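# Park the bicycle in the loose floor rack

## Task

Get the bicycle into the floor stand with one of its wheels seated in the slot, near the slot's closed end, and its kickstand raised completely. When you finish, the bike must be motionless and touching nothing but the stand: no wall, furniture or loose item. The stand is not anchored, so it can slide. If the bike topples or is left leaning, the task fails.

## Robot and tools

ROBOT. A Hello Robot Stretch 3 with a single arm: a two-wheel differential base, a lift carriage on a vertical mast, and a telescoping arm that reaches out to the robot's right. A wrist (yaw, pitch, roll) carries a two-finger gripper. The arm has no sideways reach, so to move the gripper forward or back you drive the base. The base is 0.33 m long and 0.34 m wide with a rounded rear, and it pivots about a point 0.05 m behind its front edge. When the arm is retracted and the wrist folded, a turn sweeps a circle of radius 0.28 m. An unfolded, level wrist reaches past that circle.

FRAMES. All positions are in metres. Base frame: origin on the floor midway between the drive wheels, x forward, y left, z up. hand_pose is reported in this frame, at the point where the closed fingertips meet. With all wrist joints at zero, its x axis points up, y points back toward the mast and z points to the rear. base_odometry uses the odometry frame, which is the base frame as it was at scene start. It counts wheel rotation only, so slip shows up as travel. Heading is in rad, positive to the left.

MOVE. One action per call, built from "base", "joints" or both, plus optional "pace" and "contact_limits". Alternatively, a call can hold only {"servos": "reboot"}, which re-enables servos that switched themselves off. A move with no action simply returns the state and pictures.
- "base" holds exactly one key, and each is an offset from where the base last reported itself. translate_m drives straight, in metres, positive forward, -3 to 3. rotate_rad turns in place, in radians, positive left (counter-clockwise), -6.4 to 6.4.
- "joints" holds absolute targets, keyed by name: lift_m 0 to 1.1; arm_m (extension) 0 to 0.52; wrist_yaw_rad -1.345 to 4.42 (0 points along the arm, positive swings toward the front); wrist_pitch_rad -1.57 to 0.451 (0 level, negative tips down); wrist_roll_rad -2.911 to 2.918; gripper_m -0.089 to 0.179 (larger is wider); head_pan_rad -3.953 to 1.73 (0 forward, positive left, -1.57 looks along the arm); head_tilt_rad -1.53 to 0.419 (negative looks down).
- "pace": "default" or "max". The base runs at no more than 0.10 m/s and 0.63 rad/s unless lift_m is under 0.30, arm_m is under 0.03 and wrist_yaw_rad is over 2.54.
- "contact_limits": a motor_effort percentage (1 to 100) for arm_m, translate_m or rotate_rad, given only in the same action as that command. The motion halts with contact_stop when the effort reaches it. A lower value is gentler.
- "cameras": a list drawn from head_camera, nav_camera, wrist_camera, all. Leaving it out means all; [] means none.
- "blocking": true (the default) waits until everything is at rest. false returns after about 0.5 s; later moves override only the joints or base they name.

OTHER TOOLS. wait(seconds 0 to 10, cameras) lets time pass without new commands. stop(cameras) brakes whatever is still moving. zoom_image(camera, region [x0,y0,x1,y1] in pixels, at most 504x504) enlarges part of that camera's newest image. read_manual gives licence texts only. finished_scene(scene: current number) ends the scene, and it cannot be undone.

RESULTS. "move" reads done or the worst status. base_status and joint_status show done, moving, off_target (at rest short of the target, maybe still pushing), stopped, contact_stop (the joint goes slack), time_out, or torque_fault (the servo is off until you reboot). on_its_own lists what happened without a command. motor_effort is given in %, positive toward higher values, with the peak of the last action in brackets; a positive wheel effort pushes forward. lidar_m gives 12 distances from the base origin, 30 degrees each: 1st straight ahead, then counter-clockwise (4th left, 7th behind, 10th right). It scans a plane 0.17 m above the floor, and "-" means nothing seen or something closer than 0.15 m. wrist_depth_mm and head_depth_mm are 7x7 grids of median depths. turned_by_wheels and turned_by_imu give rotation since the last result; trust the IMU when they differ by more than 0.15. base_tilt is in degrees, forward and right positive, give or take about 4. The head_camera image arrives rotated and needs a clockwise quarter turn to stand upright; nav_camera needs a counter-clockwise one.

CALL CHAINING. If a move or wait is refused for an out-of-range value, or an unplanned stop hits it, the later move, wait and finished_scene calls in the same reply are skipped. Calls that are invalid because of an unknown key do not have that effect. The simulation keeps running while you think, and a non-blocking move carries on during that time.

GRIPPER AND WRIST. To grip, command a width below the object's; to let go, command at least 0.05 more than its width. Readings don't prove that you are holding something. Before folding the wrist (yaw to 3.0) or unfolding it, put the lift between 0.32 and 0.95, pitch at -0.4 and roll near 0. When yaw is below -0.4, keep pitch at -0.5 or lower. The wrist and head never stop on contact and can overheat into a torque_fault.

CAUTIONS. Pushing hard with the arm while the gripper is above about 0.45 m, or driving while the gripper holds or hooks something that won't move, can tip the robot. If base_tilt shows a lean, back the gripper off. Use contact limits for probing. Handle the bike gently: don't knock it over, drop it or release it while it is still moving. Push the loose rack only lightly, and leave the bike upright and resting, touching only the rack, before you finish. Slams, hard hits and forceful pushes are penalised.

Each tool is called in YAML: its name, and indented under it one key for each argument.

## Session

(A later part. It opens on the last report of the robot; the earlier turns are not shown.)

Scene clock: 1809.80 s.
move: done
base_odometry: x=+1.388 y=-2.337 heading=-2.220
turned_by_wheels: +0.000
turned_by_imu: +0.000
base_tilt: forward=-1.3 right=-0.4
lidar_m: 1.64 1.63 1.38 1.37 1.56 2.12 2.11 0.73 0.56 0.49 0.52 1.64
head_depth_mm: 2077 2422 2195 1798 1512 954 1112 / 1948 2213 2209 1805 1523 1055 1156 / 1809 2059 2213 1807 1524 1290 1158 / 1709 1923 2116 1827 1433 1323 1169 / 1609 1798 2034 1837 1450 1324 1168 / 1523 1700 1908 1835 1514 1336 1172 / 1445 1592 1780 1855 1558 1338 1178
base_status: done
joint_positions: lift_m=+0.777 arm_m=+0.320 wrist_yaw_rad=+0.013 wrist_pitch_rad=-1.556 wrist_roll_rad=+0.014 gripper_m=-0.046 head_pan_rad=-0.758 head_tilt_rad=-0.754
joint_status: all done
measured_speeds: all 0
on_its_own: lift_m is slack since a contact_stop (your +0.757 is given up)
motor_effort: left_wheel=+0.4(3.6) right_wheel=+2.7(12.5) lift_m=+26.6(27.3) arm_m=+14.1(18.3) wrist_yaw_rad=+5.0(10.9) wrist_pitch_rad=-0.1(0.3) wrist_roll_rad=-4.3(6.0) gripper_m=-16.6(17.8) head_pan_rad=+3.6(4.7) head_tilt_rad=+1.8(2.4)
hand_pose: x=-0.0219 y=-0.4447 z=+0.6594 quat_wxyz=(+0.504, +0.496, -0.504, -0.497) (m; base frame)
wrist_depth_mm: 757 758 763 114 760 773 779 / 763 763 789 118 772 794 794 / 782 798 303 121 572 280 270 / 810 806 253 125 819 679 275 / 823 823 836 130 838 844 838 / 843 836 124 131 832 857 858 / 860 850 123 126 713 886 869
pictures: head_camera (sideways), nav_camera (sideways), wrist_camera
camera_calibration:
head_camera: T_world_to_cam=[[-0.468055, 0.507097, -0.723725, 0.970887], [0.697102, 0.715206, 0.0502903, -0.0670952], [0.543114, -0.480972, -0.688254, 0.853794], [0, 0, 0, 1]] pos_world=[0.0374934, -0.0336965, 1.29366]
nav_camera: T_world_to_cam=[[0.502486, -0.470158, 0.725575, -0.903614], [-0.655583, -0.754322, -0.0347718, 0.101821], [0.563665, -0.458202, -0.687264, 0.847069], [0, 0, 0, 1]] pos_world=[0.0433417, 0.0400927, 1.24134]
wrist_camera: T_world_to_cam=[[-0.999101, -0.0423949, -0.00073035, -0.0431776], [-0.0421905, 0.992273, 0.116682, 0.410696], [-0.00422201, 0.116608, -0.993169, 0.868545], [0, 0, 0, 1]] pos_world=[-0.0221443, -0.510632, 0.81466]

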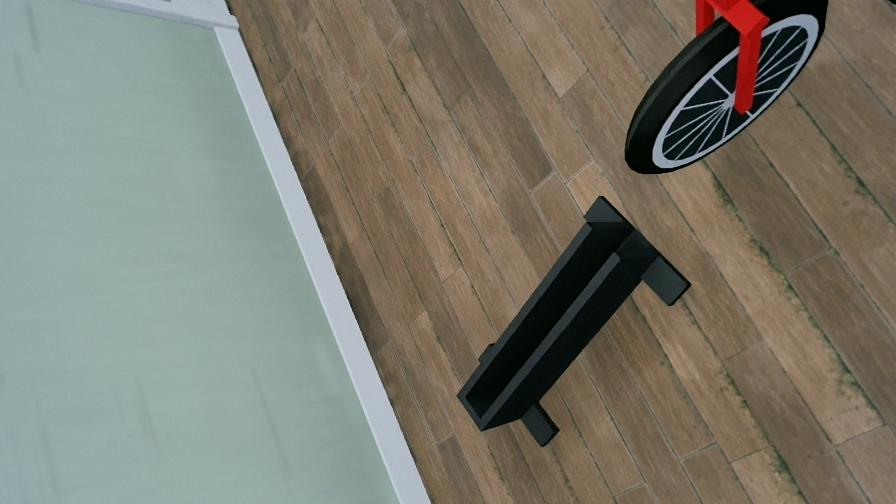

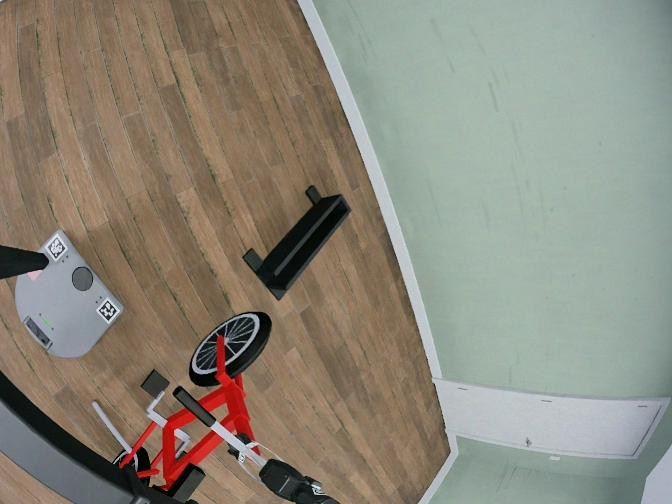

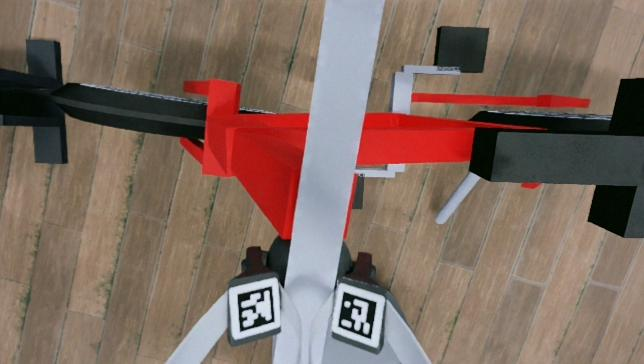

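move:
  base: {"translate_m": 0.05}
  joints: {"arm_m": 0.355}

zoom_image:
  camera: "head_camera"
  region: [600, 0, 850, 250]

Scene clock: 1820.20 s.
move: done
base_odometry: x=+1.358 y=-2.376 heading=-2.220
turned_by_wheels: +0.000
turned_by_imu: +0.001
base_tilt: forward=-1.3 right=-0.5
lidar_m: 1.59 1.61 1.37 1.36 1.55 2.17 2.17 0.74 0.56 0.51 0.53 1.59
head_depth_mm: 2019 2356 2192 1791 1513 963 1113 / 1886 2166 2210 1796 1523 1050 1157 / 1766 2006 2159 1811 1530 1271 1165 / 1653 1864 2090 1816 1397 1323 1167 / 1565 1746 1976 1838 1453 1331 1171 / 1479 1640 1847 1848 1516 1330 1175 / 1399 1552 1737 1848 1563 1345 1180
base_status: done
joint_positions: lift_m=+0.777 arm_m=+0.355 wrist_yaw_rad=+0.018 wrist_pitch_rad=-1.556 wrist_roll_rad=+0.002 gripper_m=-0.046 head_pan_rad=-0.758 head_tilt_rad=-0.754
joint_status: all done
measured_speeds: all 0
on_its_own: lift_m is slack since a contact_stop (your +0.757 is given up)
motor_effort: left_wheel=+0.0(3.1) right_wheel=+3.1(12.3) lift_m=+26.8(27.0) arm_m=+14.8(23.4) wrist_yaw_rad=+1.3(6.2) wrist_pitch_rad=+0.0(0.4) wrist_roll_rad=-1.0(5.1) gripper_m=-17.4(17.6) head_pan_rad=+3.8(4.7) head_tilt_rad=+1.6(2.3)
hand_pose: x=-0.0220 y=-0.4796 z=+0.6596 quat_wxyz=(+0.508, +0.500, -0.499, -0.493) (m; base frame)
wrist_depth_mm: 755 767 754 115 767 778 771 / 768 774 780 117 796 781 786 / 703 438 390 121 618 610 287 / 804 803 239 124 829 273 273 / 826 829 816 146 832 842 856 / 839 845 125 130 852 851 864 / 865 863 123 129 717 867 884
pictures: head_camera (sideways), nav_camera (sideways), wrist_camera
camera_calibration:
head_camera: T_world_to_cam=[[-0.468029, 0.507036, -0.723784, 0.970964], [0.697072, 0.715235, 0.0502916, -0.0670967], [0.543175, -0.480992, -0.688192, 0.853713], [0, 0, 0, 1]] pos_world=[0.0374952, -0.0336958, 1.29366]
nav_camera: T_world_to_cam=[[0.502459, -0.470097, 0.725634, -0.903691], [-0.655552, -0.754349, -0.0347682, 0.101816], [0.563726, -0.458221, -0.687202, 0.846988], [0, 0, 0, 1]] pos_world=[0.0433439, 0.0400906, 1.24134]
wrist_camera: T_world_to_cam=[[-0.998251, -0.0591226, -0.000569845, -0.0528646], [-0.0587835, 0.991397, 0.116945, 0.444374], [-0.00634917, 0.116774, -0.993138, 0.872854], [0, 0, 0, 1]] pos_world=[-0.0211083, -0.545604, 0.814867]

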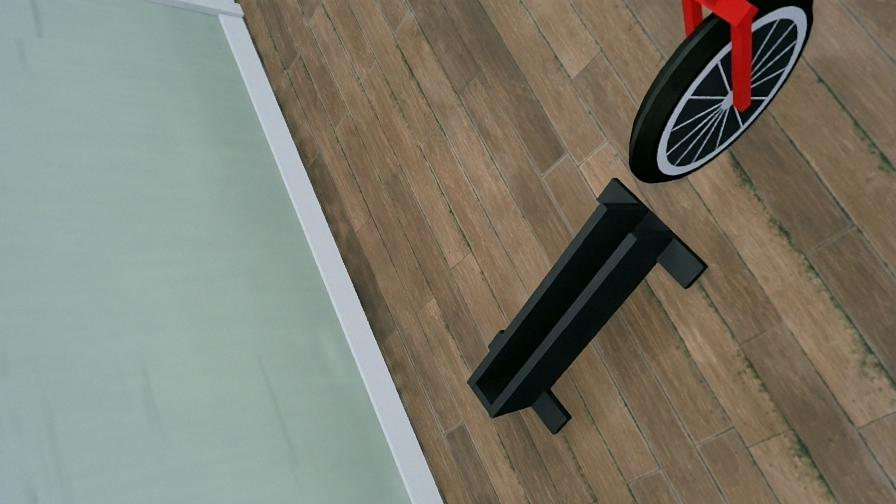

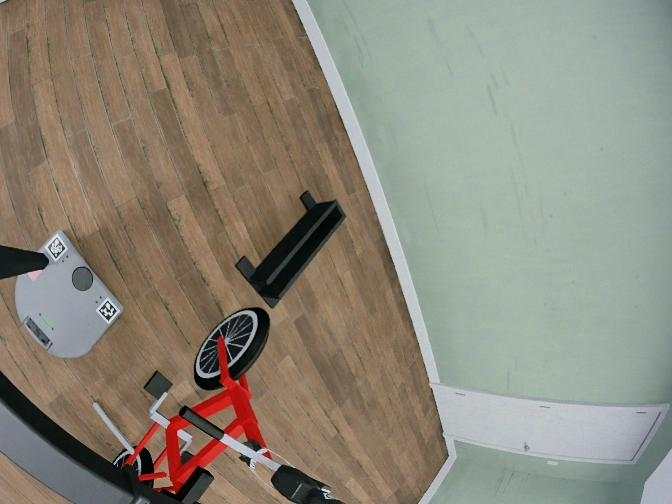

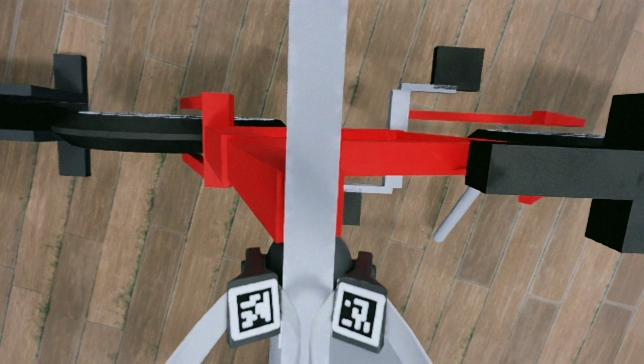

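Scaled by 2.016 from the camera's 896x504 image, which has a finer 1280x720 frame.

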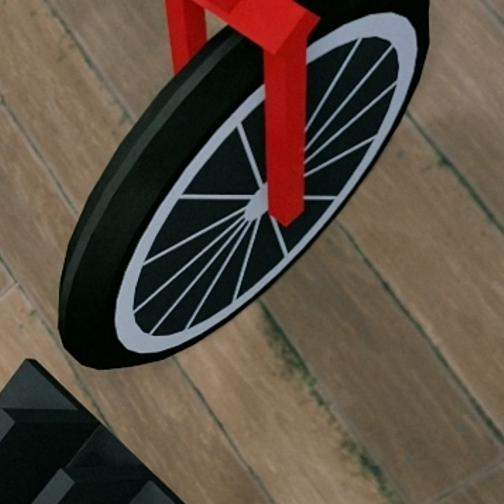

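move:
  joints: {"arm_m": 0.38}

zoom_image:
  camera: "head_camera"
  region: [600, 0, 850, 250]

zoom_image:
  camera: "wrist_camera"
  region: [0, 20, 320, 260]

Scene clock: 1838.87 s.
move: done
base_odometry: x=+1.358 y=-2.376 heading=-2.220
turned_by_wheels: +0.000
turned_by_imu: +0.000
base_tilt: forward=-1.3 right=-0.5
lidar_m: 1.59 1.61 1.37 1.36 1.55 2.16 2.16 0.75 0.56 0.52 0.54 1.59
head_depth_mm: 2025 2348 2208 1798 1513 981 1119 / 1885 2166 2226 1795 1518 1070 1158 / 1759 1986 2166 1807 1533 1273 1158 / 1657 1863 2100 1828 1400 1326 1163 / 1566 1751 1984 1839 1448 1331 1169 / 1482 1638 1850 1841 1519 1337 1175 / 1395 1544 1723 1829 1554 1342 1179
base_status: not commanded
joint_positions: lift_m=+0.779 arm_m=+0.380 wrist_yaw_rad=+0.018 wrist_pitch_rad=-1.556 wrist_roll_rad=+0.002 gripper_m=-0.046 head_pan_rad=-0.758 head_tilt_rad=-0.754
joint_status: all done
measured_speeds: all 0
on_its_own: lift_m is slack since a contact_stop (your +0.757 is given up)
motor_effort: left_wheel=-0.3(0.6) right_wheel=+3.3(3.3) lift_m=+25.9(26.8) arm_m=+16.2(24.5) wrist_yaw_rad=+1.4(2.7) wrist_pitch_rad=-0.1(0.2) wrist_roll_rad=-0.7(1.2) gripper_m=-16.8(17.5) head_pan_rad=+3.8(4.6) head_tilt_rad=+1.7(2.3)
hand_pose: x=-0.0220 y=-0.5046 z=+0.6608 quat_wxyz=(+0.508, +0.500, -0.499, -0.493) (m; base frame)
wrist_depth_mm: 757 766 762 118 770 771 778 / 778 785 786 120 773 792 794 / 705 794 395 123 807 794 301 / 806 818 198 126 829 275 274 / 817 828 811 129 848 851 295 / 832 850 125 131 857 871 875 / 865 864 121 126 724 877 880
pictures: head_camera (sideways), nav_camera (sideways), wrist_camera
camera_calibration:
head_camera: T_world_to_cam=[[-0.468029, 0.507037, -0.723784, 0.970964], [0.697072, 0.715235, 0.0502916, -0.0670967], [0.543175, -0.480992, -0.688192, 0.853713], [0, 0, 0, 1]] pos_world=[0.0374952, -0.0336958, 1.29366]
nav_camera: T_world_to_cam=[[0.502458, -0.470097, 0.725634, -0.903691], [-0.655553, -0.754349, -0.0347682, 0.101816], [0.563725, -0.458222, -0.687202, 0.846988], [0, 0, 0, 1]] pos_world=[0.0433439, 0.0400905, 1.24134]
wrist_camera: T_world_to_cam=[[-0.998251, -0.0591154, -0.0005703, -0.0543374], [-0.0587763, 0.991396, 0.116955, 0.468998], [-0.00634847, 0.116784, -0.993137, 0.877013], [0, 0, 0, 1]] pos_world=[-0.0211088, -0.570597, 0.816111]

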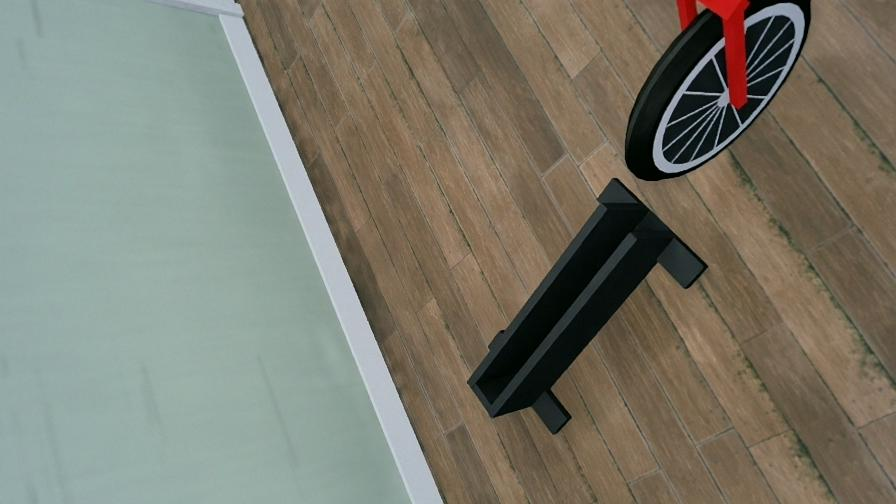

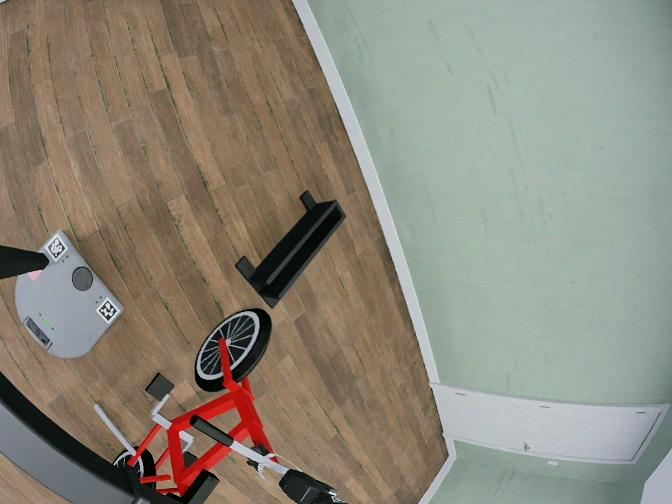

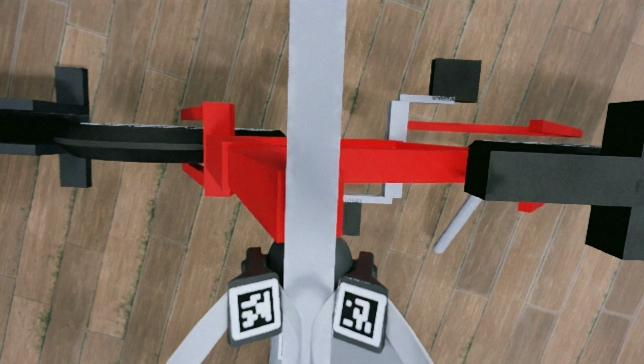

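Scaled by 2.016 from the camera's 896x504 image, which has a finer 1280x720 frame.

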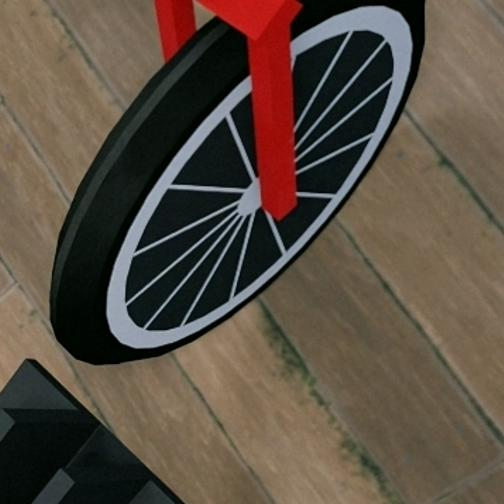

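Scaled by 1.575.

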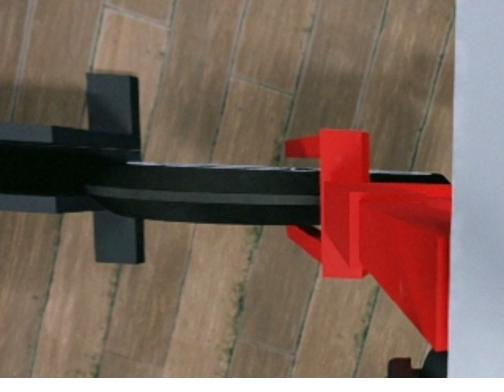

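move:
  base: {"translate_m": 0.05}
  joints: {"arm_m": 0.402, "wrist_yaw_rad": -0.17}

zoom_image:
  camera: "head_camera"
  region: [560, 0, 860, 270]

zoom_image:
  camera: "wrist_camera"
  region: [0, 20, 320, 260]

Scene clock: 1848.70 s.
move: done
base_odometry: x=+1.327 y=-2.416 heading=-2.220
turned_by_wheels: +0.000
turned_by_imu: +0.001
base_tilt: forward=-1.3 right=-0.5
lidar_m: 1.54 1.60 1.36 1.35 1.54 2.22 2.21 0.76 0.56 0.53 0.54 1.54
head_depth_mm: 1956 2265 2201 1798 1514 989 1126 / 1833 2076 2207 1794 1535 1100 1159 / 1708 1946 2145 1818 1527 1291 1162 / 1600 1801 2023 1815 1389 1302 1165 / 1513 1684 1919 1836 1445 1332 1167 / 1427 1593 1794 1835 1519 1332 1171 / 1355 1497 1685 1798 1547 1344 1180
base_status: done
joint_positions: lift_m=+0.780 arm_m=+0.402 wrist_yaw_rad=-0.162 wrist_pitch_rad=-1.556 wrist_roll_rad=-0.009 gripper_m=-0.046 head_pan_rad=-0.758 head_tilt_rad=-0.754
joint_status: all done
measured_speeds: all 0
on_its_own: lift_m is slack since a contact_stop (your +0.757 is given up)
motor_effort: left_wheel=+1.4(5.1) right_wheel=+1.3(12.1) lift_m=+25.8(27.0) arm_m=+15.2(23.1) wrist_yaw_rad=-6.7(10.6) wrist_pitch_rad=+0.0(0.3) wrist_roll_rad=+2.6(2.8) gripper_m=-16.8(17.6) head_pan_rad=+3.7(4.6) head_tilt_rad=+1.2(2.3)
hand_pose: x=-0.0184 y=-0.5269 z=+0.6620 quat_wxyz=(+0.464, +0.456, -0.540, -0.534) (m; base frame)
wrist_depth_mm: 767 760 121 776 772 769 779 / 770 781 783 771 775 791 296 / 787 796 402 803 804 272 270 / 699 802 206 140 830 688 296 / 823 831 823 130 840 835 850 / 842 848 126 130 849 861 864 / 863 870 122 126 712 889 892
pictures: head_camera (sideways), nav_camera (sideways), wrist_camera
camera_calibration:
head_camera: T_world_to_cam=[[-0.468028, 0.507033, -0.723787, 0.970968], [0.69707, 0.715237, 0.0502916, -0.0670967], [0.543179, -0.480992, -0.688188, 0.853708], [0, 0, 0, 1]] pos_world=[0.0374953, -0.0336957, 1.29366]
nav_camera: T_world_to_cam=[[0.502457, -0.470093, 0.725637, -0.903695], [-0.65555, -0.754351, -0.034768, 0.101815], [0.563729, -0.458222, -0.687199, 0.846983], [0, 0, 0, 1]] pos_world=[0.043344, 0.0400905, 1.24134]
wrist_camera: T_world_to_cam=[[-0.993923, 0.11008, -0.000414769, 0.0371083], [0.109278, 0.987124, 0.116812, 0.492068], [0.0132681, 0.116057, -0.993154, 0.8808], [0, 0, 0, 1]] pos_world=[-0.028576, -0.59204, 0.817306]

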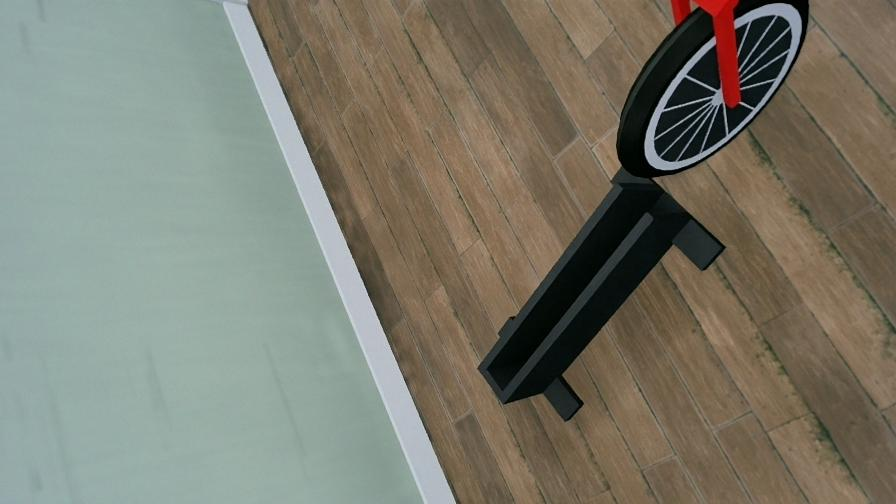

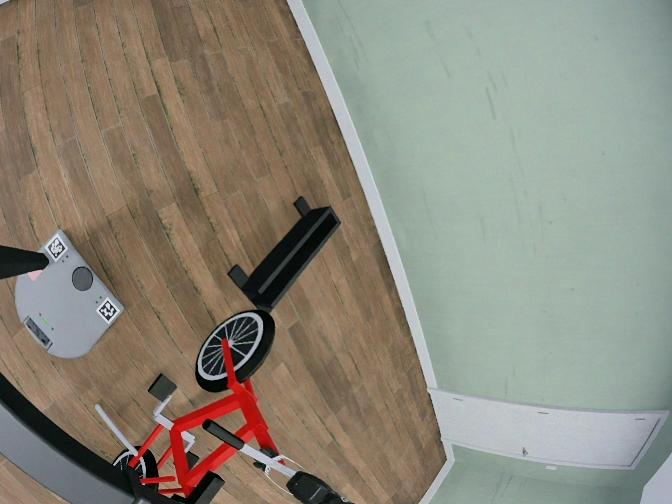

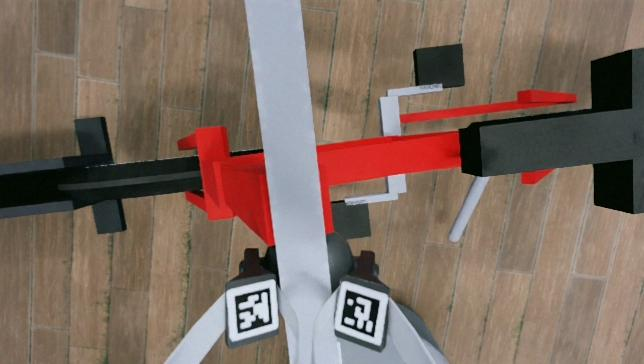

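Scaled by 1.680 from the camera's 896x504 image, which has a finer 1280x720 frame.

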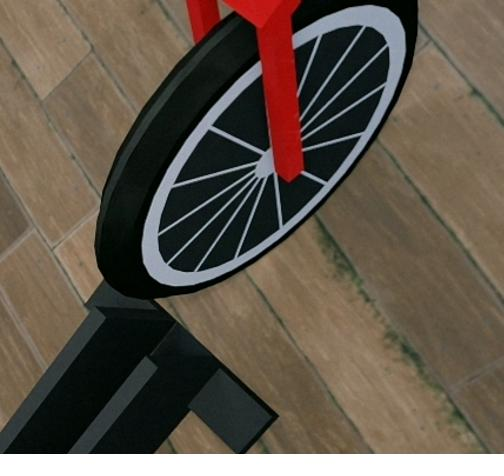

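Scaled by 1.575.

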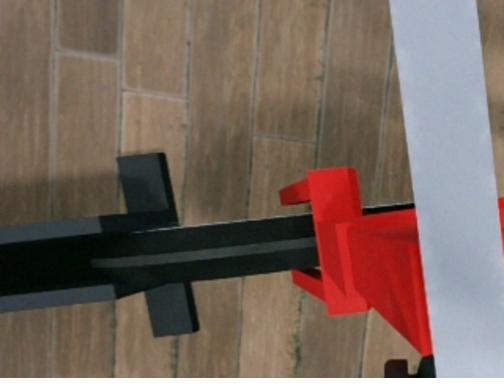

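move:
  base: {"translate_m": 0.06}
  joints: {"wrist_yaw_rad": -0.14, "arm_m": 0.41}

zoom_image:
  camera: "head_camera"
  region: [560, 0, 860, 270]

zoom_image:
  camera: "wrist_camera"
  region: [0, 20, 320, 260]

Scene clock: 1856.27 s.
move: done
base_odometry: x=+1.291 y=-2.464 heading=-2.220
turned_by_wheels: +0.000
turned_by_imu: +0.001
base_tilt: forward=-1.3 right=-0.5
lidar_m: 1.48 1.58 1.34 1.34 1.52 2.27 2.27 0.76 0.56 0.53 0.54 1.48
head_depth_mm: 1886 2198 2205 1784 1507 984 1129 / 1759 2016 2162 1790 1519 1099 1150 / 1638 1874 2096 1813 1531 1270 1164 / 1534 1739 1993 1830 1398 1298 1169 / 1454 1619 1839 1833 1447 1324 1166 / 1373 1526 1722 1822 1519 1336 1172 / 1298 1436 1618 1756 1555 1344 1176
base_status: done
joint_positions: lift_m=+0.780 arm_m=+0.410 wrist_yaw_rad=-0.137 wrist_pitch_rad=-1.556 wrist_roll_rad=-0.009 gripper_m=-0.046 head_pan_rad=-0.758 head_tilt_rad=-0.754
joint_status: all done
measured_speeds: all 0
on_its_own: lift_m is slack since a contact_stop (your +0.757 is given up)
motor_effort: left_wheel=+2.4(4.5) right_wheel=-0.1(10.9) lift_m=+26.2(27.3) arm_m=+10.4(22.1) wrist_yaw_rad=-2.4(5.5) wrist_pitch_rad=+0.0(0.2) wrist_roll_rad=+2.7(2.8) gripper_m=-16.8(17.5) head_pan_rad=+3.7(4.7) head_tilt_rad=+1.9(2.3)
hand_pose: x=-0.0189 y=-0.5349 z=+0.6621 quat_wxyz=(+0.471, +0.463, -0.534, -0.528) (m; base frame)
wrist_depth_mm: 762 755 121 759 768 777 773 / 773 786 774 788 600 789 789 / 799 803 406 795 787 370 271 / - - 217 128 815 423 280 / 831 839 824 130 838 846 857 / 835 839 126 131 846 859 860 / 863 873 122 126 710 887 883
pictures: head_camera (sideways), nav_camera (sideways), wrist_camera
camera_calibration:
head_camera: T_world_to_cam=[[-0.46803, 0.507031, -0.723787, 0.970968], [0.697067, 0.71524, 0.0502916, -0.0670967], [0.543181, -0.48099, -0.688188, 0.853708], [0, 0, 0, 1]] pos_world=[0.0374954, -0.0336956, 1.29366]
nav_camera: T_world_to_cam=[[0.502459, -0.470091, 0.725637, -0.903695], [-0.655547, -0.754353, -0.034768, 0.101815], [0.563731, -0.45822, -0.687199, 0.846983], [0, 0, 0, 1]] pos_world=[0.0433439, 0.0400906, 1.24134]
wrist_camera: T_world_to_cam=[[-0.996376, 0.0850612, -0.000409902, 0.0240488], [0.0844321, 0.98957, 0.116717, 0.50088], [0.0103337, 0.11626, -0.993165, 0.881882], [0, 0, 0, 1]] pos_world=[-0.0274419, -0.600228, 0.817403]

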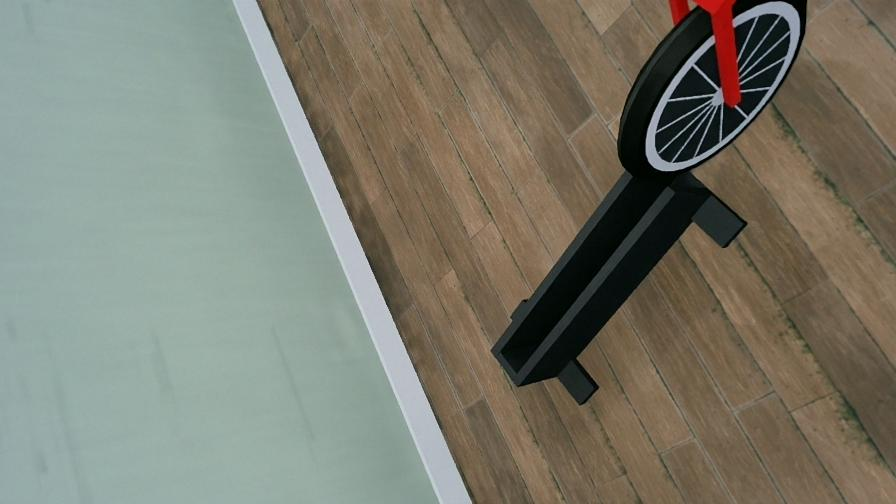

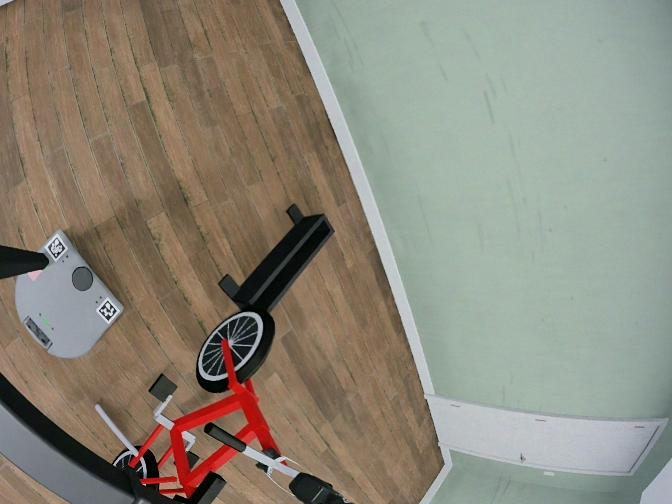

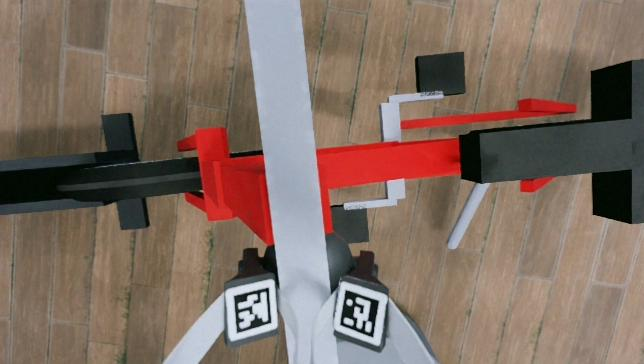

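Scaled by 1.680 from the camera's 896x504 image, which has a finer 1280x720 frame.

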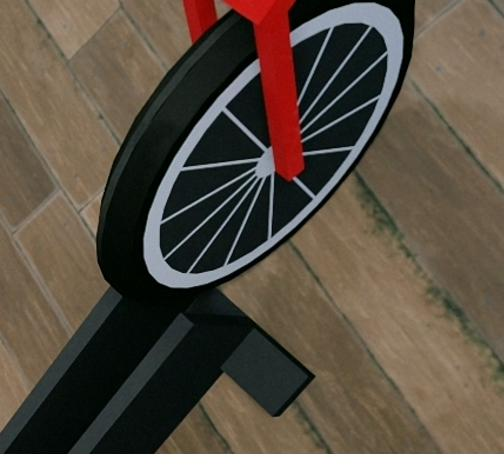

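Scaled by 1.575.

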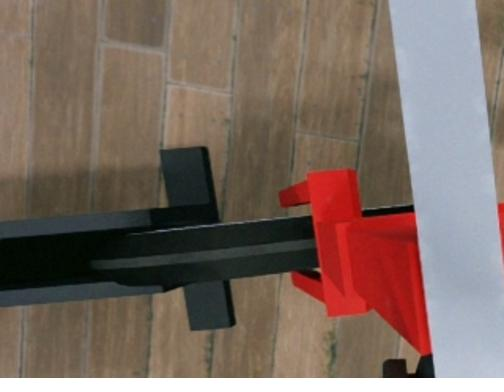

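move:
  base: {"translate_m": 0.04}
  joints: {"wrist_yaw_rad": -0.24, "arm_m": 0.42}

zoom_image:
  camera: "head_camera"
  region: [560, 0, 860, 270]

zoom_image:
  camera: "wrist_camera"
  region: [0, 20, 320, 260]

Scene clock: 1862.10 s.
move: done
base_odometry: x=+1.267 y=-2.496 heading=-2.220
turned_by_wheels: +0.000
turned_by_imu: +0.000
base_tilt: forward=-1.3 right=-0.5
lidar_m: 1.44 1.57 1.33 1.33 1.51 2.31 2.30 0.76 0.55 0.53 0.55 1.44
head_depth_mm: 1826 2127 2201 1799 1511 989 1124 / 1700 1953 2139 1808 1513 1111 1163 / 1593 1820 2071 1818 1527 1248 1160 / 1500 1687 1930 1826 1390 1304 1167 / 1409 1585 1803 1837 1453 1326 1168 / 1337 1483 1684 1798 1518 1336 1175 / 1268 1402 1571 1747 1556 1339 1180
base_status: done
joint_positions: lift_m=+0.780 arm_m=+0.420 wrist_yaw_rad=-0.231 wrist_pitch_rad=-1.556 wrist_roll_rad=-0.013 gripper_m=-0.046 head_pan_rad=-0.758 head_tilt_rad=-0.754
joint_status: all done
measured_speeds: all 0
on_its_own: lift_m is slack since a contact_stop (your +0.757 is given up)
motor_effort: left_wheel=+0.8(4.8) right_wheel=+3.6(10.3) lift_m=+26.4(26.9) arm_m=+11.1(20.4) wrist_yaw_rad=-8.0(11.2) wrist_pitch_rad=+0.0(0.3) wrist_roll_rad=+4.1(4.4) gripper_m=-16.2(17.6) head_pan_rad=+4.1(4.6) head_tilt_rad=+1.7(2.2)
hand_pose: x=-0.0170 y=-0.5452 z=+0.6625 quat_wxyz=(+0.447, +0.438, -0.554, -0.549) (m; base frame)
wrist_depth_mm: 755 751 123 761 766 775 779 / 774 772 771 779 781 799 286 / 794 799 492 800 796 270 270 / 801 800 205 129 825 831 313 / 829 841 821 145 833 849 841 / 835 848 126 131 844 863 874 / 854 857 122 127 700 875 879
pictures: head_camera (sideways), nav_camera (sideways), wrist_camera
camera_calibration:
head_camera: T_world_to_cam=[[-0.468034, 0.507027, -0.723787, 0.970968], [0.697062, 0.715245, 0.0502916, -0.0670967], [0.543184, -0.480986, -0.688188, 0.853708], [0, 0, 0, 1]] pos_world=[0.0374957, -0.0336953, 1.29366]
nav_camera: T_world_to_cam=[[0.502463, -0.470087, 0.725637, -0.903695], [-0.655541, -0.754358, -0.034768, 0.101815], [0.563735, -0.458216, -0.687199, 0.846983], [0, 0, 0, 1]] pos_world=[0.0433435, 0.0400909, 1.24134]
wrist_camera: T_world_to_cam=[[-0.984686, 0.174338, -0.000348407, 0.0756321], [0.173107, 0.977966, 0.116687, 0.506107], [0.0206837, 0.11484, -0.993169, 0.88284], [0, 0, 0, 1]] pos_world=[-0.0313972, -0.609527, 0.817779]

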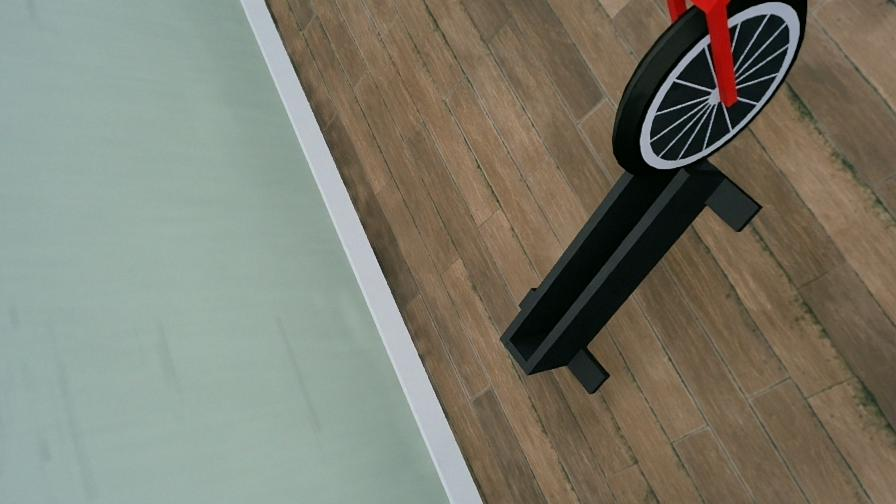

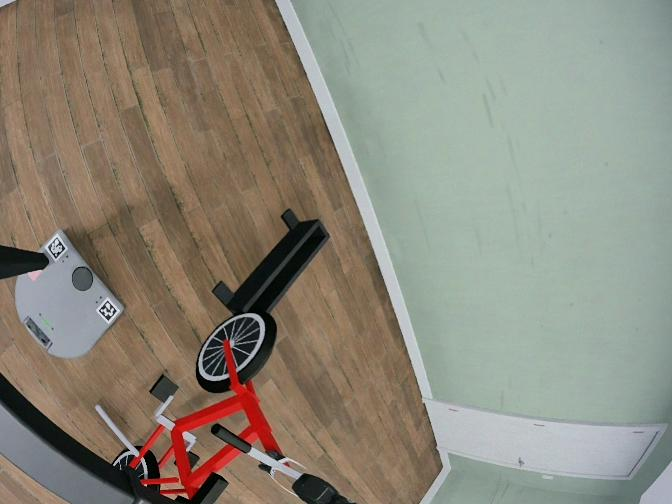

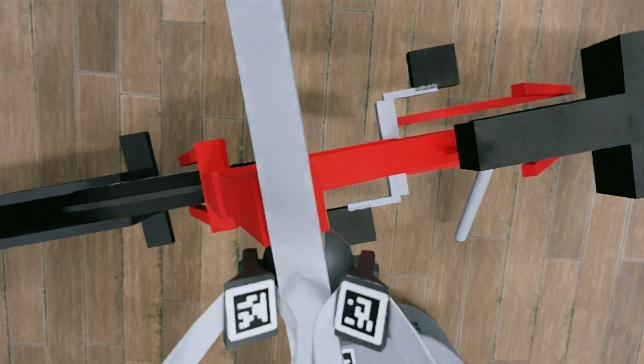

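Scaled by 1.680 from the camera's 896x504 image, which has a finer 1280x720 frame.

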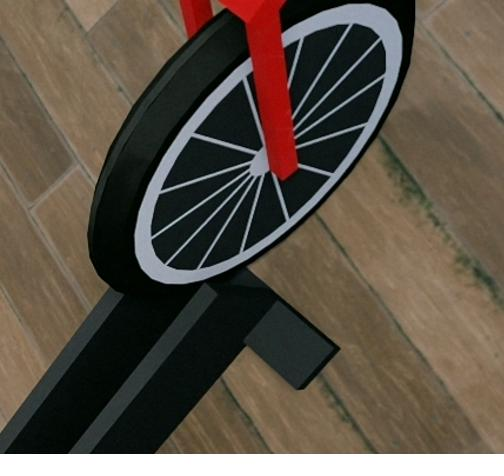

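Scaled by 1.575.

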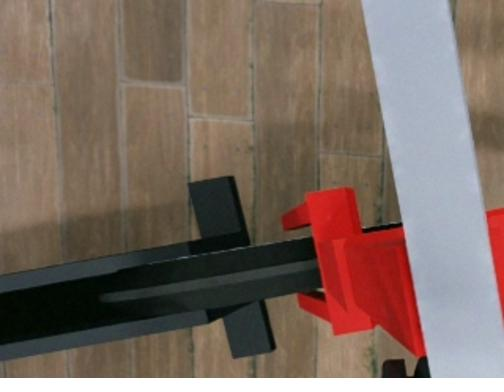

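move:
  base: {"translate_m": 0.05}
  joints: {"wrist_yaw_rad": -0.16}

zoom_image:
  camera: "head_camera"
  region: [560, 0, 860, 270]

zoom_image:
  camera: "wrist_camera"
  region: [0, 20, 320, 260]

Scene clock: 1877.10 s.
move: done
base_odometry: x=+1.237 y=-2.536 heading=-2.220
turned_by_wheels: +0.000
turned_by_imu: +0.001
base_tilt: forward=-1.3 right=-0.5
lidar_m: 1.40 1.55 1.32 1.32 1.50 2.36 2.35 0.76 0.55 0.53 0.55 1.40
head_depth_mm: 1777 2066 2187 1790 1519 989 1127 / 1645 1890 2109 1801 1518 1112 1157 / 1539 1753 2028 1827 1524 1238 1163 / 1450 1637 1878 1831 1396 1300 1165 / 1368 1523 1737 1835 1448 1336 1171 / 1285 1439 1612 1774 1548 1337 1169 / 1221 1356 1507 1709 1562 1339 1176
base_status: done
joint_positions: lift_m=+0.780 arm_m=+0.420 wrist_yaw_rad=-0.158 wrist_pitch_rad=-1.556 wrist_roll_rad=-0.013 gripper_m=-0.046 head_pan_rad=-0.758 head_tilt_rad=-0.754
joint_status: all done
measured_speeds: all 0
on_its_own: lift_m is slack since a contact_stop (your +0.757 is given up)
motor_effort: left_wheel=+1.0(4.7) right_wheel=+1.1(12.4) lift_m=+26.7(27.0) arm_m=-10.5(10.5) wrist_yaw_rad=-1.2(7.2) wrist_pitch_rad=+0.0(0.4) wrist_roll_rad=+4.0(4.2) gripper_m=-16.9(18.1) head_pan_rad=+4.3(4.5) head_tilt_rad=+1.8(2.5)
hand_pose: x=-0.0184 y=-0.5449 z=+0.6626 quat_wxyz=(+0.467, +0.458, -0.538, -0.532) (m; base frame)
wrist_depth_mm: 770 757 756 760 773 780 772 / 785 779 781 782 786 788 792 / 793 804 799 806 785 379 273 / 810 665 225 129 819 381 284 / 819 815 822 130 833 848 852 / 839 856 125 131 855 863 863 / 861 864 121 126 719 877 887
pictures: head_camera (sideways), nav_camera (sideways), wrist_camera
camera_calibration:
head_camera: T_world_to_cam=[[-0.468032, 0.507025, -0.72379, 0.970973], [0.697061, 0.715246, 0.0502917, -0.0670968], [0.543187, -0.480988, -0.688185, 0.853703], [0, 0, 0, 1]] pos_world=[0.0374958, -0.0336953, 1.29366]
nav_camera: T_world_to_cam=[[0.502461, -0.470084, 0.725641, -0.903699], [-0.655541, -0.754359, -0.0347678, 0.101815], [0.563737, -0.458218, -0.687195, 0.846979], [0, 0, 0, 1]] pos_world=[0.0433437, 0.0400907, 1.24134]
wrist_camera: T_world_to_cam=[[-0.994832, 0.10153, -0.000346972, 0.0342792], [0.100796, 0.988044, 0.116657, 0.510273], [0.0121869, 0.116019, -0.993172, 0.883411], [0, 0, 0, 1]] pos_world=[-0.0280977, -0.610145, 0.817864]

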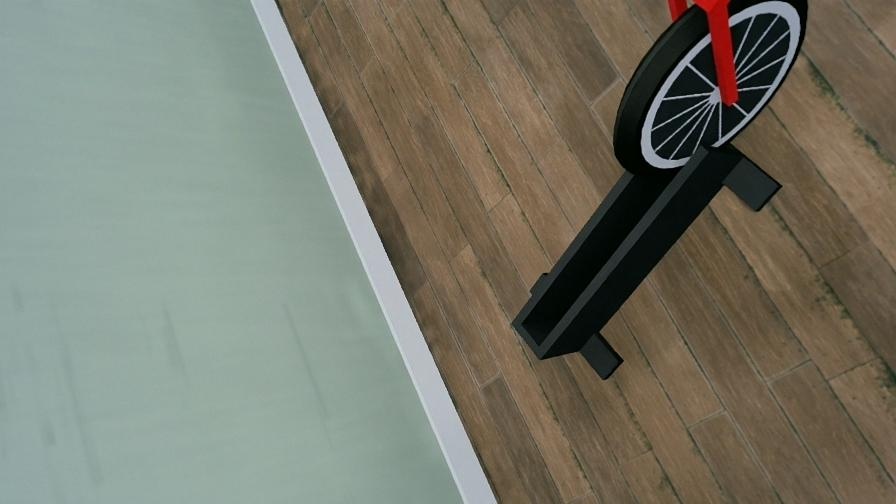

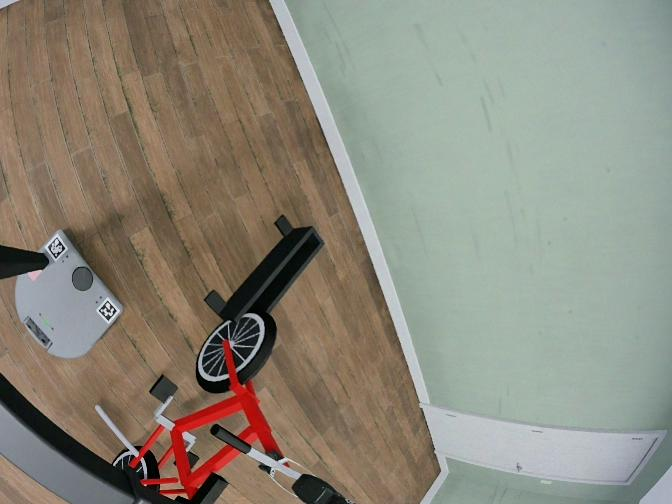

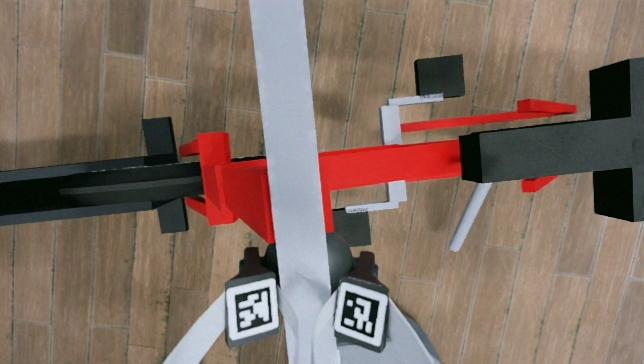

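Scaled by 1.680 from the camera's 896x504 image, which has a finer 1280x720 frame.

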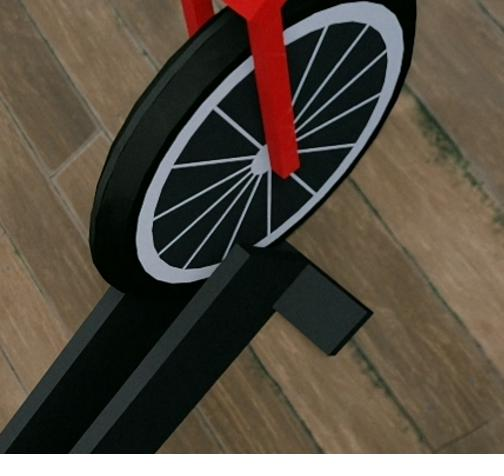

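Scaled by 1.575.

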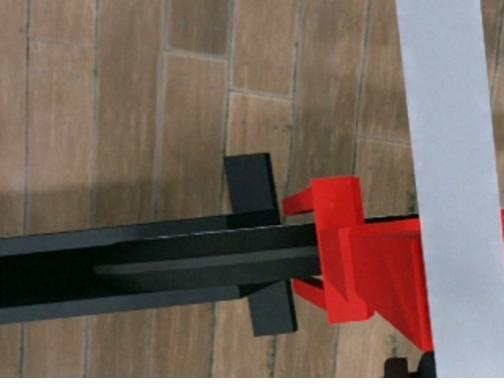

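move:
  base: {"translate_m": 0.07}

zoom_image:
  camera: "head_camera"
  region: [560, 0, 860, 270]

Scene clock: 1883.07 s.
move: done
base_odometry: x=+1.194 y=-2.592 heading=-2.220
turned_by_wheels: +0.000
turned_by_imu: +0.001
base_tilt: forward=-1.3 right=-0.5
lidar_m: 1.33 1.51 1.30 1.30 1.48 2.43 2.42 0.76 0.56 0.53 0.55 1.33
head_depth_mm: 1683 1963 2142 1790 1512 993 1128 / 1567 1792 2062 1806 1521 1109 1160 / 1466 1668 1936 1804 1525 1244 1161 / 1372 1551 1783 1827 1396 1295 1166 / 1294 1446 1658 1783 1451 1331 1171 / 1231 1363 1542 1719 1557 1336 1175 / 1159 1287 1443 1634 1552 1338 1174
base_status: done
joint_positions: lift_m=+0.780 arm_m=+0.420 wrist_yaw_rad=-0.157 wrist_pitch_rad=-1.556 wrist_roll_rad=-0.013 gripper_m=-0.046 head_pan_rad=-0.758 head_tilt_rad=-0.754
joint_status: not commanded
measured_speeds: all 0
on_its_own: lift_m is slack since a contact_stop (your +0.757 is given up)
motor_effort: left_wheel=+1.5(4.8) right_wheel=-1.1(11.8) lift_m=+26.2(27.2) arm_m=-13.9(16.3) wrist_yaw_rad=-0.7(3.6) wrist_pitch_rad=+0.0(0.4) wrist_roll_rad=+4.3(4.3) gripper_m=-17.5(17.8) head_pan_rad=+4.3(4.5) head_tilt_rad=+2.0(2.2)
hand_pose: x=-0.0185 y=-0.5449 z=+0.6626 quat_wxyz=(+0.467, +0.459, -0.538, -0.532) (m; base frame)
wrist_depth_mm: 772 767 760 771 768 782 776 / 776 784 776 776 789 798 784 / 795 792 516 792 798 377 273 / 786 654 219 129 833 384 282 / 823 827 833 130 839 830 859 / 839 838 125 131 874 863 867 / 866 869 121 126 714 882 880
pictures: head_camera (sideways), nav_camera (sideways), wrist_camera
camera_calibration:
head_camera: T_world_to_cam=[[-0.468029, 0.507022, -0.723793, 0.970977], [0.697061, 0.715246, 0.0502918, -0.0670969], [0.543189, -0.48099, -0.688181, 0.853699], [0, 0, 0, 1]] pos_world=[0.0374958, -0.0336954, 1.29366]
nav_camera: T_world_to_cam=[[0.502458, -0.470082, 0.725644, -0.903703], [-0.655541, -0.754359, -0.0347676, 0.101815], [0.56374, -0.45822, -0.687192, 0.846974], [0, 0, 0, 1]] pos_world=[0.0433439, 0.0400905, 1.24134]
wrist_camera: T_world_to_cam=[[-0.994898, 0.100887, -0.000346916, 0.0339125], [0.100158, 0.988109, 0.116657, 0.510269], [0.0121119, 0.116027, -0.993172, 0.883472], [0, 0, 0, 1]] pos_world=[-0.0280684, -0.610129, 0.817926]

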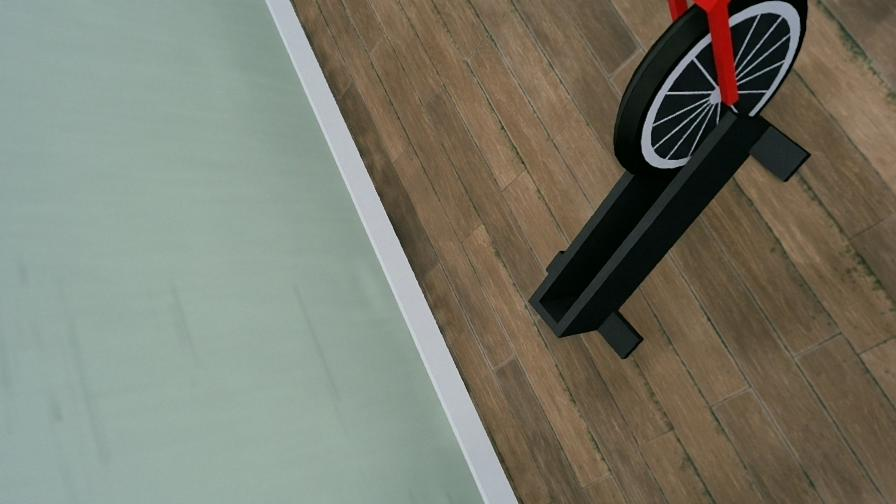

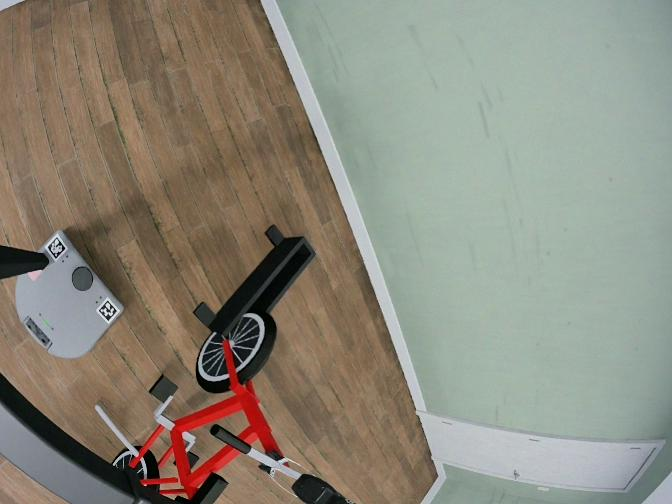

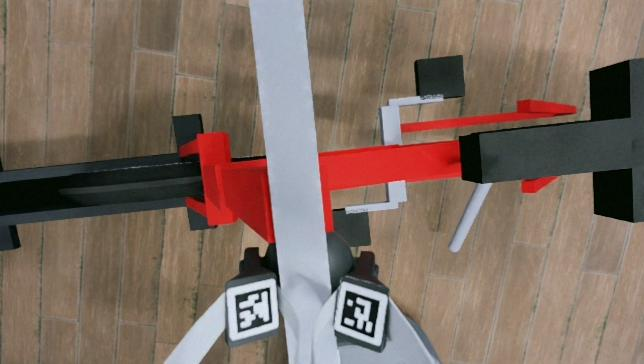

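Scaled by 1.680 from the camera's 896x504 image, which has a finer 1280x720 frame.

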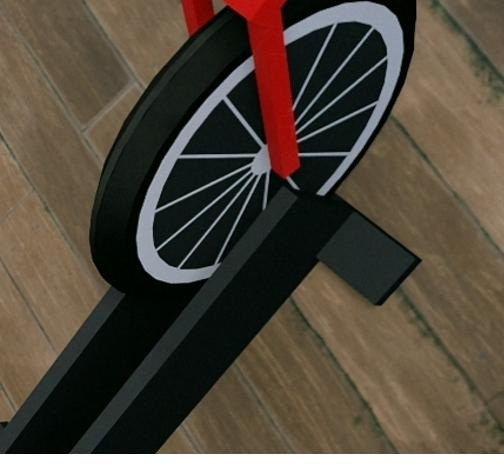

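move:
  base: {"translate_m": 0.05}
  cameras: ["head_camera"]

zoom_image:
  camera: "head_camera"
  region: [560, 0, 860, 270]

Scene clock: 1889.93 s.
move: done
base_odometry: x=+1.164 y=-2.631 heading=-2.220
turned_by_wheels: +0.000
turned_by_imu: +0.000
base_tilt: forward=-1.3 right=-0.5
lidar_m: 1.28 1.45 1.29 1.29 1.47 2.47 2.47 0.76 0.55 0.53 0.55 1.28
head_depth_mm: 1621 1878 2120 1787 1512 991 1126 / 1504 1720 2026 1805 1518 1104 1155 / 1410 1605 1858 1817 1527 1247 1163 / 1325 1489 1712 1818 1391 1303 1164 / 1248 1390 1589 1749 1511 1329 1170 / 1177 1310 1480 1687 1542 1336 1173 / 1116 1237 1386 1576 1564 1336 1177
base_status: done
joint_positions: lift_m=+0.781 arm_m=+0.420 wrist_yaw_rad=-0.156 wrist_pitch_rad=-1.556 wrist_roll_rad=-0.013 gripper_m=-0.046 head_pan_rad=-0.758 head_tilt_rad=-0.754
joint_status: not commanded
measured_speeds: all 0
on_its_own: lift_m is slack since a contact_stop (your +0.757 is given up)
motor_effort: left_wheel=+0.2(5.6) right_wheel=+2.5(13.8) lift_m=+26.2(27.1) arm_m=-9.8(12.0) wrist_yaw_rad=-3.0(4.9) wrist_pitch_rad=+0.2(0.3) wrist_roll_rad=+4.1(4.3) gripper_m=-17.2(17.7) head_pan_rad=+3.3(4.5) head_tilt_rad=+1.8(2.3)
hand_pose: x=-0.0185 y=-0.5449 z=+0.6628 quat_wxyz=(+0.467, +0.459, -0.538, -0.531) (m; base frame)
wrist_depth_mm: 773 756 756 766 763 772 772 / 773 781 798 785 774 806 783 / 791 793 507 797 802 379 273 / 794 656 215 128 832 380 280 / 825 827 838 130 835 841 841 / 842 838 125 131 860 856 873 / 864 872 122 126 721 887 878
pictures: head_camera (sideways)
camera_calibration:
head_camera: T_world_to_cam=[[-0.468028, 0.507022, -0.723794, 0.970978], [0.697061, 0.715246, 0.0502918, -0.0670969], [0.54319, -0.480991, -0.68818, 0.853698], [0, 0, 0, 1]] pos_world=[0.0374958, -0.0336954, 1.29366]

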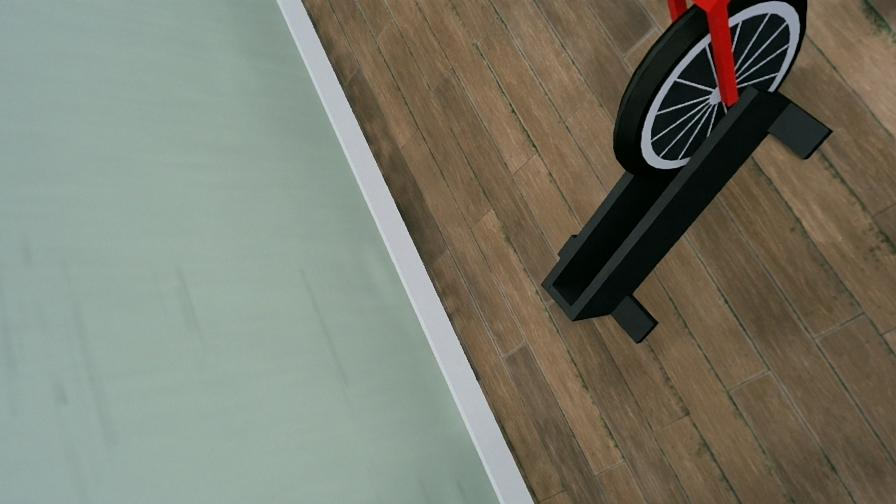

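Scaled by 1.680 from the camera's 896x504 image, which has a finer 1280x720 frame.

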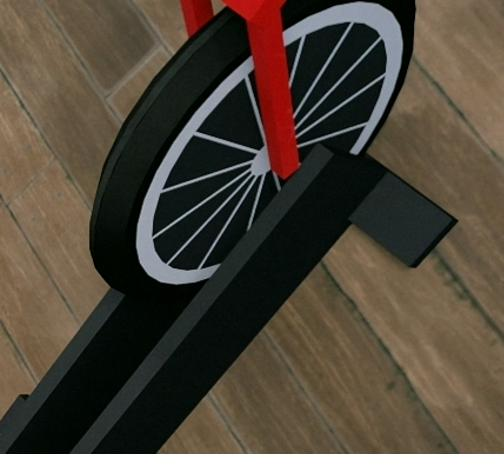

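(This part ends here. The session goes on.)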